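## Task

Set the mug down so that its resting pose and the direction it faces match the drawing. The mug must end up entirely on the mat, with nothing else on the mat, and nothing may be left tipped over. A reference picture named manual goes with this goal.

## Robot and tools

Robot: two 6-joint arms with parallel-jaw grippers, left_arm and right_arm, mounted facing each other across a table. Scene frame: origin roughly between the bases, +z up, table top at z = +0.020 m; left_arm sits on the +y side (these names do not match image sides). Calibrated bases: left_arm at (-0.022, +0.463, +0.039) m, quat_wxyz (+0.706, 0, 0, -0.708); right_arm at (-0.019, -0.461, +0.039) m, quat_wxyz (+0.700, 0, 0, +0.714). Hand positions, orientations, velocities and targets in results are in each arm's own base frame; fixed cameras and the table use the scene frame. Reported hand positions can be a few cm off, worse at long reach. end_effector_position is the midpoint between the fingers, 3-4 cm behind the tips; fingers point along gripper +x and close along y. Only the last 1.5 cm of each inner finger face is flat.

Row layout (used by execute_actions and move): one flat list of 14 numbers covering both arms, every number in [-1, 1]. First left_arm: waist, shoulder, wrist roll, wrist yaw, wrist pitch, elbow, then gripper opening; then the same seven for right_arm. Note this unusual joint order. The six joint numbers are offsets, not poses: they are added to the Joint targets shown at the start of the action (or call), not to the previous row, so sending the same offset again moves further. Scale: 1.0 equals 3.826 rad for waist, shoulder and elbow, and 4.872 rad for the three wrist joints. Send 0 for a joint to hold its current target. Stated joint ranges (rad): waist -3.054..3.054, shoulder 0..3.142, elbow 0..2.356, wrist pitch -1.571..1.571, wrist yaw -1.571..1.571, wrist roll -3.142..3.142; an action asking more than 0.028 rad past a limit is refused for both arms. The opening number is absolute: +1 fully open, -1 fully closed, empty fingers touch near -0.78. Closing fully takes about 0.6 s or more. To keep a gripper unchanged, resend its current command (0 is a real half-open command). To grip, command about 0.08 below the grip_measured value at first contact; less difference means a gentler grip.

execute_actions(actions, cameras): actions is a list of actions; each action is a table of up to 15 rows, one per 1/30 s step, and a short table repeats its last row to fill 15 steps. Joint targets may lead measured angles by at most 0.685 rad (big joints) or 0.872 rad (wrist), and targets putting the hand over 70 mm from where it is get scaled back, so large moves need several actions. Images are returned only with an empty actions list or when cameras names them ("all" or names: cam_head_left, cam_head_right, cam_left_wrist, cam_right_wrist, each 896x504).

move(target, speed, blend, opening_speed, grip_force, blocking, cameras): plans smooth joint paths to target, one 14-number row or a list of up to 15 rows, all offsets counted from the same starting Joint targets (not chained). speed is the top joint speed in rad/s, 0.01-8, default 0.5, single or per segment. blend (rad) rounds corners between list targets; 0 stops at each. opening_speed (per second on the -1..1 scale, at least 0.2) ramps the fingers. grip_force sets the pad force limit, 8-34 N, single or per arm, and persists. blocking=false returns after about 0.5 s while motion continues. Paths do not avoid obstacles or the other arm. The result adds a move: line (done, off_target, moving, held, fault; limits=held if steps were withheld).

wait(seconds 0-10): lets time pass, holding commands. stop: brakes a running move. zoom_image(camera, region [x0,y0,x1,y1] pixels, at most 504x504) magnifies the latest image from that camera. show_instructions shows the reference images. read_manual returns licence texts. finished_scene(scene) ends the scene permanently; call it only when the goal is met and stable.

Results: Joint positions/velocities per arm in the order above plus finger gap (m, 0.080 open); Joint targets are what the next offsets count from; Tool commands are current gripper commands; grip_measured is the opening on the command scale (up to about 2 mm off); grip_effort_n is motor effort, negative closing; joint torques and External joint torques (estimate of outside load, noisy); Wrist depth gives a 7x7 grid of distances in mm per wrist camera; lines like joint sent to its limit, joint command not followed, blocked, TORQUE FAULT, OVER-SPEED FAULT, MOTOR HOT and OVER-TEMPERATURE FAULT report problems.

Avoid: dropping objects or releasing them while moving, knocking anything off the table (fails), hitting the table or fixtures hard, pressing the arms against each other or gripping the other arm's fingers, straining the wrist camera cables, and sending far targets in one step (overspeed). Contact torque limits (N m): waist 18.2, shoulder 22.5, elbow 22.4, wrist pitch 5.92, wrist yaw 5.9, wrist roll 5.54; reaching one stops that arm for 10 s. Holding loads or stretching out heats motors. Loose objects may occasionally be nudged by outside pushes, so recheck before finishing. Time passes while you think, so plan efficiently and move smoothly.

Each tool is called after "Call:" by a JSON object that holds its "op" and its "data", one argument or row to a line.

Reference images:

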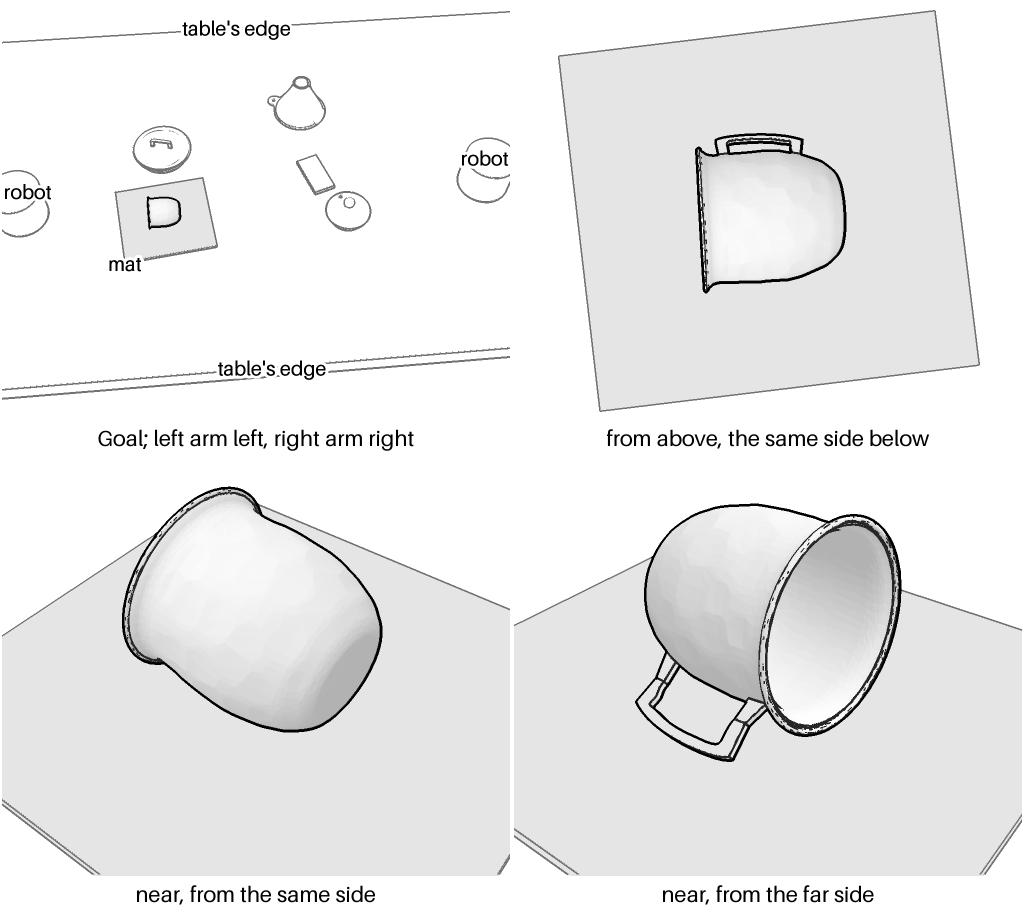

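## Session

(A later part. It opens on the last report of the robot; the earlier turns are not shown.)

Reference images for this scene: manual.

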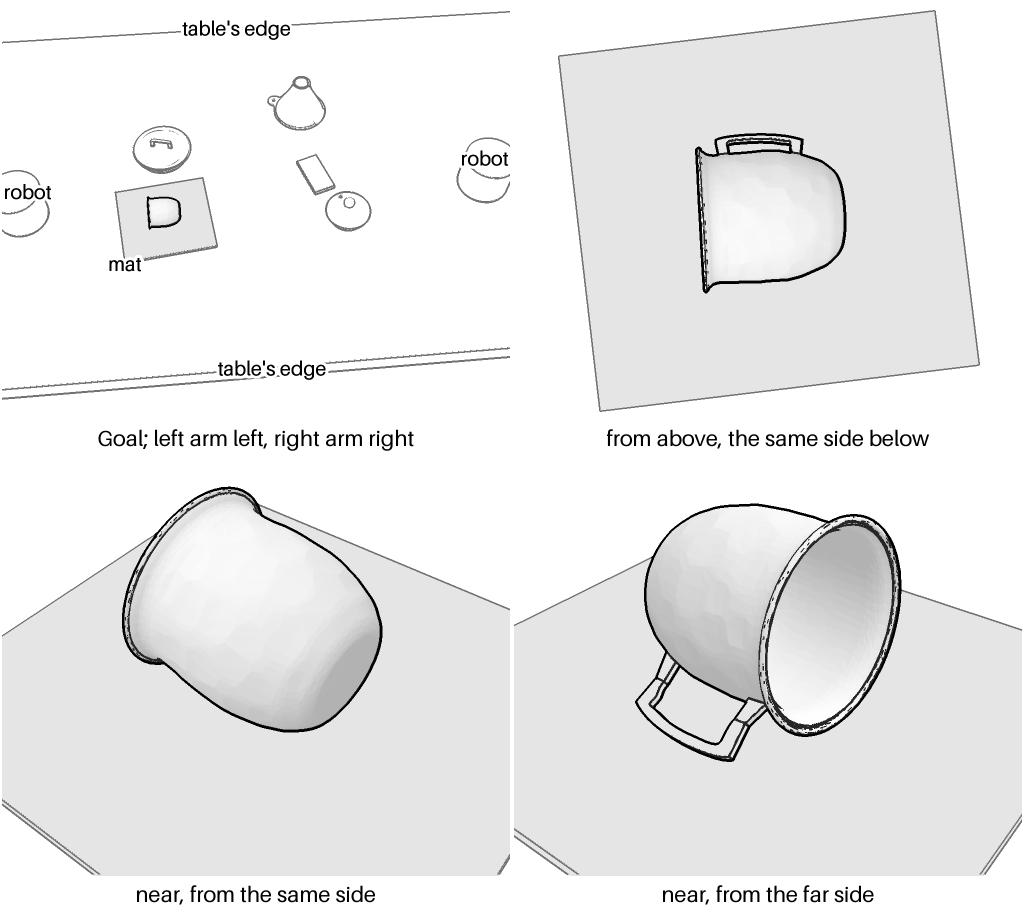

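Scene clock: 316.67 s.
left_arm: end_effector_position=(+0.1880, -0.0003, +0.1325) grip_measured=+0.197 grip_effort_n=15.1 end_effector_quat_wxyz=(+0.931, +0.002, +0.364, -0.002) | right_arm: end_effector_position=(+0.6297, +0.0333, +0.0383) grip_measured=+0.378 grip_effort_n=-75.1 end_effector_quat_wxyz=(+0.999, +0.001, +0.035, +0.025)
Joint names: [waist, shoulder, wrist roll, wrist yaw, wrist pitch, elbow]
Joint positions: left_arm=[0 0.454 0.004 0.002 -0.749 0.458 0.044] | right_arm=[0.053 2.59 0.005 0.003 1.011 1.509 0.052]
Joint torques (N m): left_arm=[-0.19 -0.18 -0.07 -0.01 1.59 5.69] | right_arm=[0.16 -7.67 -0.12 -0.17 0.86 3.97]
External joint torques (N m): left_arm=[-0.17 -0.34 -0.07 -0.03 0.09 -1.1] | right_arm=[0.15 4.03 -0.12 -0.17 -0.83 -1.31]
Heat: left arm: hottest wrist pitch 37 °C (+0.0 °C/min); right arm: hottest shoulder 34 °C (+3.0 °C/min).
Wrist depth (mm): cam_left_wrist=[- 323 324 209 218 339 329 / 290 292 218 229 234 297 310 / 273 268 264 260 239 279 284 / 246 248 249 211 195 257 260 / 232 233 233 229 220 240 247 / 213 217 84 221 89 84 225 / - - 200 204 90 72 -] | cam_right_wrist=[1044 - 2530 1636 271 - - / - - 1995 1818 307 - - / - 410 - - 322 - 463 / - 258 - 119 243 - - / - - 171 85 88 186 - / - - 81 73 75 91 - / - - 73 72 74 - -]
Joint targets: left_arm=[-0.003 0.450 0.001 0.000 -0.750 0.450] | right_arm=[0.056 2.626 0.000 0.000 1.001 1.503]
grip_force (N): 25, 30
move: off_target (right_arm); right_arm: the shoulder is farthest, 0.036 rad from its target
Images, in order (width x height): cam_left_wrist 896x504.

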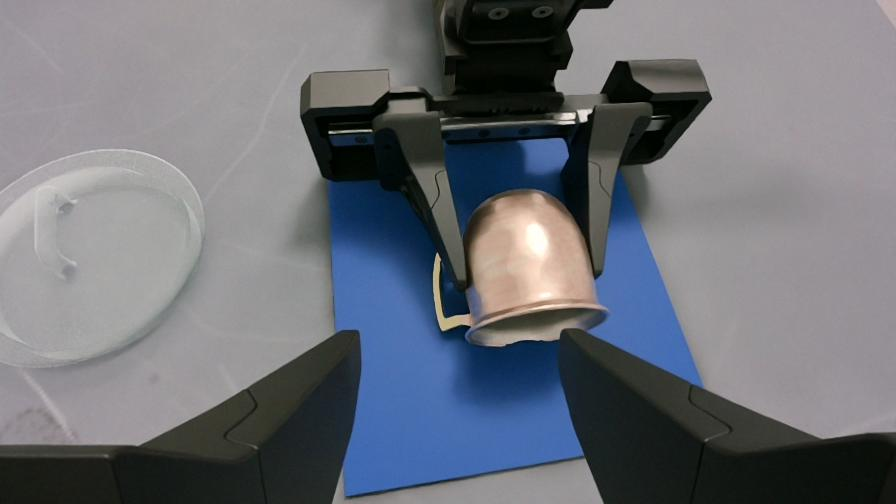

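Call:
{"op": "move", "data": {
  "target": [0,0,0,0,0,0,0.2,0,0.0076,0,0,0.0043,0.0022,0.25],
  "cameras": ["cam_left_wrist"]
}}

Call:
{"op": "zoom_image", "data": {
  "camera": "cam_left_wrist",
  "region": [380, 100, 680, 400]
}}

Scene clock: 326.23 s.
left_arm: end_effector_position=(+0.1880, -0.0003, +0.1325) grip_measured=+0.197 grip_effort_n=15.1 end_effector_quat_wxyz=(+0.931, +0.002, +0.364, -0.002) | right_arm: end_effector_position=(+0.6312, +0.0334, +0.0346) grip_measured=+0.378 grip_effort_n=-75.1 end_effector_quat_wxyz=(+0.999, +0.002, +0.028, +0.025)
Joint names: [waist, shoulder, wrist roll, wrist yaw, wrist pitch, elbow]
Joint positions: left_arm=[0 0.454 0.004 0.002 -0.749 0.458 0.044] | right_arm=[0.053 2.613 0.005 0.003 1.036 1.522 0.052]
Joint torques (N m): left_arm=[-0.16 -0.17 -0.06 -0.01 1.59 5.68] | right_arm=[0.39 -7.13 -0.14 -0.17 0.67 3.42]
External joint torques (N m): left_arm=[-0.16 -0.3 -0.07 -0.02 0.09 -1.1] | right_arm=[0.37 4.65 -0.14 -0.17 -1.02 -1.82]
Heat: left arm: hottest wrist pitch 37 °C (+0.0 °C/min); right arm: hottest shoulder 34 °C (+2.0 °C/min).
Wrist depth (mm): cam_left_wrist=[318 320 330 211 222 347 338 / 289 293 212 232 238 295 312 / 265 268 260 254 265 280 291 / 247 248 251 217 200 256 255 / 232 231 235 228 221 238 242 / 216 217 84 216 89 221 226 / - - 200 204 90 72 -] | cam_right_wrist=[- 1728 - - 271 - - / - - - 1845 302 - - / 1203 - 432 - 316 - - / - - 280 117 116 - - / - - 169 85 87 183 201 / - 149 81 73 76 91 - / - - 72 72 74 - -]
Joint targets: left_arm=[-0.003 0.450 0.001 0.000 -0.750 0.450] | right_arm=[0.056 2.655 0.000 0.000 1.022 1.512]
grip_force (N): 25, 30
move: off_target (right_arm); right_arm: the shoulder is farthest, 0.042 rad from its target
Images, in order (width x height): cam_left_wrist 896x504.

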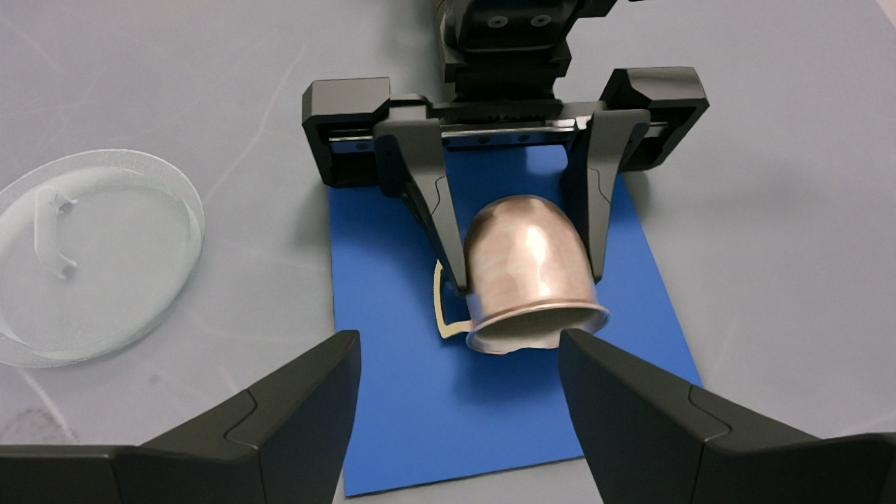

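Scaled by 1.680 from the camera's 896x504 image, which has a finer 1280x720 frame.

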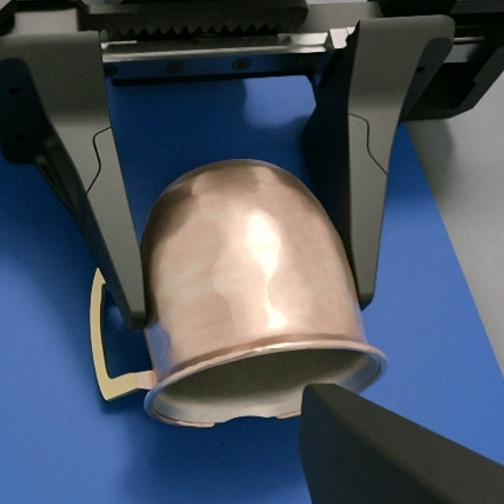

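Call:
{"op": "move", "data": {
  "target": [0,0,0,0,0,0,0.2,0,0,0,0,0,0,0.5],
  "opening_speed": 0.2,
  "grip_force": [25,8],
  "cameras": ["cam_left_wrist"]
}}

Call:
{"op": "zoom_image", "data": {
  "camera": "cam_left_wrist",
  "region": [380, 100, 680, 400]
}}

Scene clock: 332.53 s.
left_arm: end_effector_position=(+0.1880, -0.0003, +0.1325) grip_measured=+0.197 grip_effort_n=15.1 end_effector_quat_wxyz=(+0.931, +0.002, +0.364, -0.002) | right_arm: end_effector_position=(+0.6307, +0.0333, +0.0294) grip_measured=+0.496 grip_effort_n=18.4 end_effector_quat_wxyz=(+0.999, +0.002, +0.035, +0.025)
Joint names: [waist, shoulder, wrist roll, wrist yaw, wrist pitch, elbow]
Joint positions: left_arm=[0 0.454 0.004 0.002 -0.749 0.458 0.044] | right_arm=[0.053 2.619 0.005 0.003 1.028 1.522 0.057]
Joint torques (N m): left_arm=[-0.16 -0.17 -0.06 -0.01 1.58 5.67] | right_arm=[0.28 -7.72 -0.12 -0.15 1.16 3.5]
External joint torques (N m): left_arm=[-0.17 -0.3 -0.07 -0.01 0.08 -1.13] | right_arm=[0.35 4.19 -0.12 -0.15 -0.56 -1.81]
Heat: left arm: hottest wrist pitch 37 °C (+0.0 °C/min); right arm: hottest shoulder 34 °C (+2.0 °C/min).
Wrist depth (mm): cam_left_wrist=[311 318 - 212 216 326 339 / 291 294 284 238 239 302 314 / 266 270 265 248 267 276 285 / 251 249 250 214 200 259 262 / 228 230 234 228 232 239 240 / 214 217 84 217 89 221 225 / - - 199 203 90 72 -] | cam_right_wrist=[- - - 1873 271 - - / 1044 - - 1859 301 - - / 1062 - - 107 312 - 370 / - 234 - 100 100 - - / - - 165 77 77 168 - / 132 - 84 69 68 132 - / - - 78 69 69 - -]
Joint targets: left_arm=[-0.003 0.450 0.001 0.000 -0.750 0.450] | right_arm=[0.056 2.655 0.000 0.000 1.022 1.512]
grip_force (N): 25, 8
move: off_target (right_arm); right_arm: the shoulder is farthest, 0.036 rad from its target
Images, in order (width x height): cam_left_wrist 896x504.

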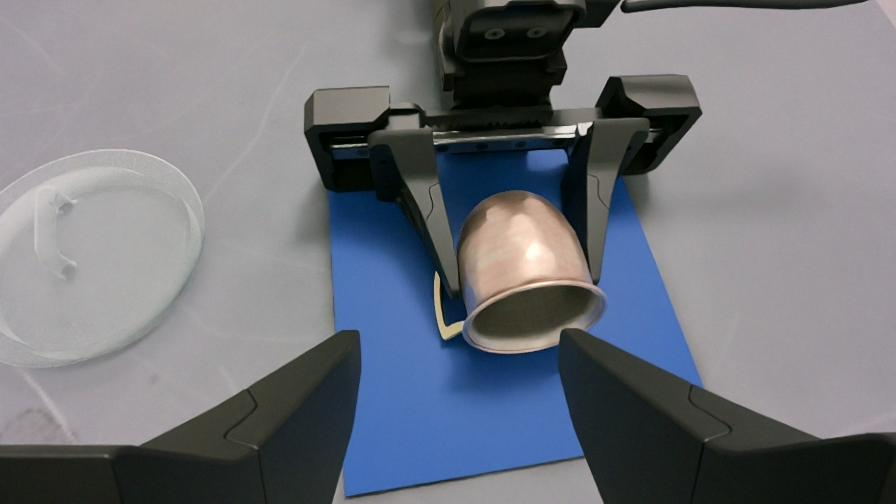

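Scaled by 1.680 from the camera's 896x504 image, which has a finer 1280x720 frame.

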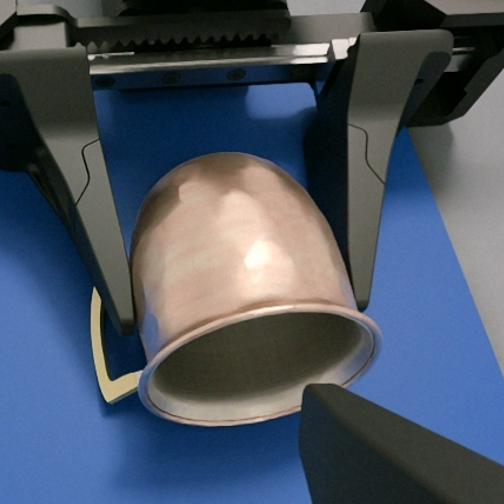

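Call:
{"op": "move", "data": {
  "target": [
    [0,0,0,0,0,0,0.2,0,-0.006,0,0,-0.003,-0.0025,0.5],
    [0,0,0,0,0,0,0.2,0,-0.006,0,0,-0.003,-0.0025,0.7]
  ],
  "opening_speed": 0.2,
  "speed": 0.1,
  "cameras": ["cam_left_wrist"]
}}

Call:
{"op": "zoom_image", "data": {
  "camera": "cam_left_wrist",
  "region": [380, 100, 680, 400]
}}

Scene clock: 341.73 s.
left_arm: end_effector_position=(+0.1880, -0.0003, +0.1325) grip_measured=+0.197 grip_effort_n=15.1 end_effector_quat_wxyz=(+0.931, +0.002, +0.364, -0.002) | right_arm: end_effector_position=(+0.6306, +0.0333, +0.0281) grip_measured=+0.696 grip_effort_n=18.8 end_effector_quat_wxyz=(+0.999, +0.001, +0.038, +0.025)
Joint names: [waist, shoulder, wrist roll, wrist yaw, wrist pitch, elbow]
Joint positions: left_arm=[0 0.454 0.004 0.002 -0.749 0.458 0.044] | right_arm=[0.053 2.619 0.005 0.003 1.022 1.522 0.066]
Joint torques (N m): left_arm=[-0.17 -0.17 -0.06 -0.01 1.59 5.69] | right_arm=[0.33 -10.27 -0.12 -0.16 0.57 2.52]
External joint torques (N m): left_arm=[-0.17 -0.34 -0.06 -0.01 0.09 -1.07] | right_arm=[0.29 1.47 -0.12 -0.16 -1.12 -2.69]
Heat: left arm: hottest wrist pitch 37 °C (+0.0 °C/min); right arm: hottest shoulder 35 °C (+2.0 °C/min).
Wrist depth (mm): cam_left_wrist=[313 321 327 218 222 339 338 / 289 292 215 238 242 229 313 / 265 268 260 250 254 276 284 / 247 247 250 214 201 257 262 / 231 231 234 228 228 239 241 / 214 217 84 217 89 221 225 / - - 199 203 91 72 -] | cam_right_wrist=[- - - 2504 271 2062 - / - - - 1917 304 1681 1543 / - - - 109 322 - - / - - - 98 99 239 259 / 176 - 164 76 77 167 - / - - 86 68 67 91 - / - - 82 69 70 85 -]
Joint targets: left_arm=[-0.003 0.450 0.001 0.000 -0.750 0.450] | right_arm=[0.056 2.632 0.000 0.000 1.007 1.502]
grip_force (N): 25, 8
move: done
Images, in order (width x height): cam_left_wrist 896x504.

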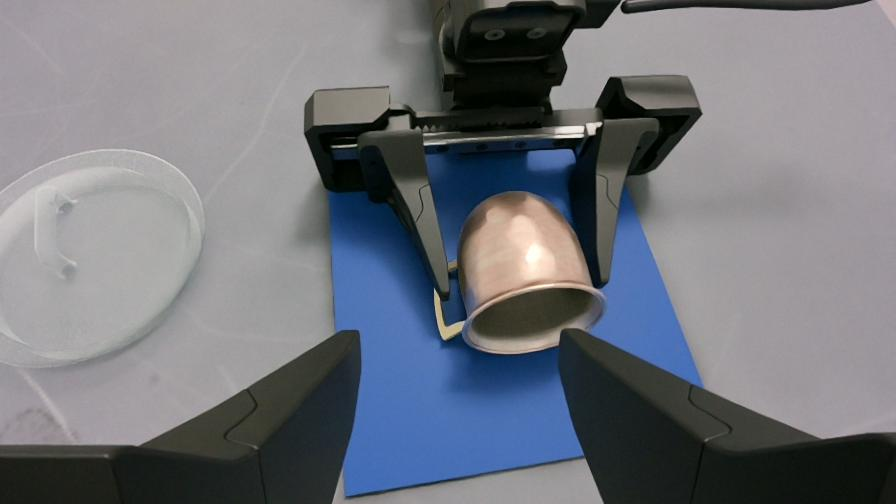

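Scaled by 1.680 from the camera's 896x504 image, which has a finer 1280x720 frame.

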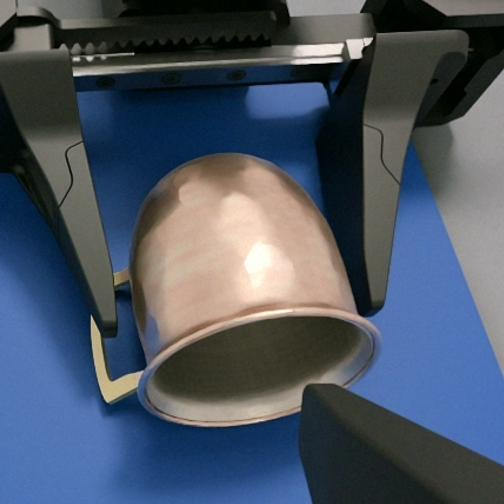

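Call:
{"op": "move", "data": {
  "target": [
    [0,0,0,0,0,0,0.2,0,-0.0303,0,0,-0.017,-0.0087,0.7],
    [0,0,0,0,0,0,0.2,0,-0.0664,0,0,-0.0413,-0.0139,0.7],
    [0,0,0,0,0,0,0.2,0,-0.18,0,0,-0.09,-0.03,0.7]
  ],
  "speed": [0.15,0.25,0.5],
  "blend": [0.02,0.02,0],
  "cameras": ["cam_left_wrist","cam_head_left"]
}}

Call:
{"op": "zoom_image", "data": {
  "camera": "cam_left_wrist",
  "region": [330, 100, 730, 500]
}}

Scene clock: 351.53 s.
left_arm: end_effector_position=(+0.1880, -0.0003, +0.1325) grip_measured=+0.197 grip_effort_n=15.1 end_effector_quat_wxyz=(+0.931, +0.002, +0.364, -0.002) | right_arm: end_effector_position=(+0.5754, +0.0304, +0.2721) grip_measured=+0.697 grip_effort_n=17.9 end_effector_quat_wxyz=(+1.000, +0.002, -0.005, +0.025)
Joint names: [waist, shoulder, wrist roll, wrist yaw, wrist pitch, elbow]
Joint positions: left_arm=[0 0.454 0.004 0.002 -0.749 0.458 0.044] | right_arm=[0.053 1.953 0.005 0.003 0.569 1.395 0.066]
Joint torques (N m): left_arm=[-0.19 -0.18 -0.06 -0.01 1.59 5.7] | right_arm=[0.25 -10.72 -0.15 -0.13 1.45 5.34]
External joint torques (N m): left_arm=[-0.19 -0.32 -0.07 -0.01 0.09 -1.07] | right_arm=[0.17 -1.08 -0.15 -0.12 -0.24 -1.47]
Heat: left arm: hottest wrist pitch 37 °C (+0.0 °C/min); right arm: hottest shoulder 37 °C (+3.0 °C/min).
Wrist depth (mm): cam_left_wrist=[318 333 332 331 334 340 339 / 295 292 295 300 304 307 311 / 269 268 271 269 274 278 284 / 243 248 249 242 200 259 261 / 231 230 233 228 231 239 241 / 214 217 84 216 89 220 225 / - - 199 203 90 72 -] | cam_right_wrist=[1163 1487 - 1995 1948 - 1573 / 1152 - - - 243 - - / - 1845 - 1995 243 209 - / - - - 2153 226 - 1394 / - - 699 267 227 256 - / - 75 88 428 431 85 470 / - - 75 - - 85 -]
Joint targets: left_arm=[-0.003 0.450 0.001 0.000 -0.750 0.450] | right_arm=[0.056 1.943 0.000 0.000 0.569 1.388]
grip_force (N): 25, 8
move: done
Images, in order (width x height): cam_head_left 896x504, cam_left_wrist 896x504.

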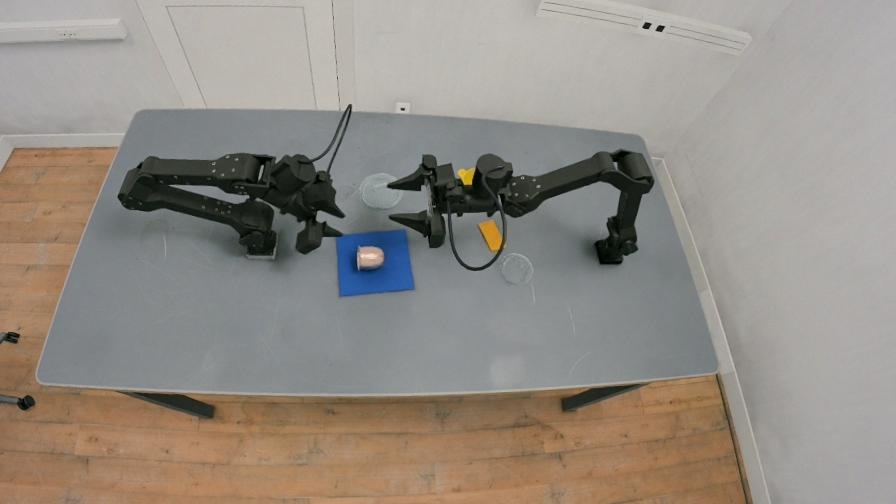

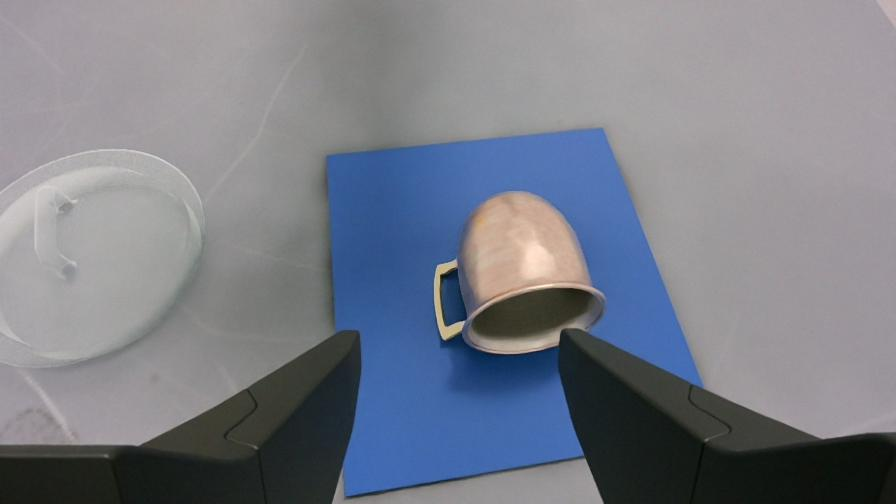

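Scaled by 1.260 from the camera's 896x504 image, which has a finer 1280x720 frame.

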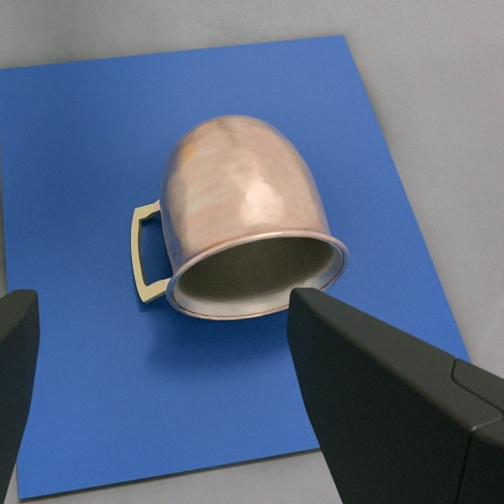

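Call:
{"op": "finished_scene", "data": {
  "scene": 2
}}

The scene is finished: the task was done.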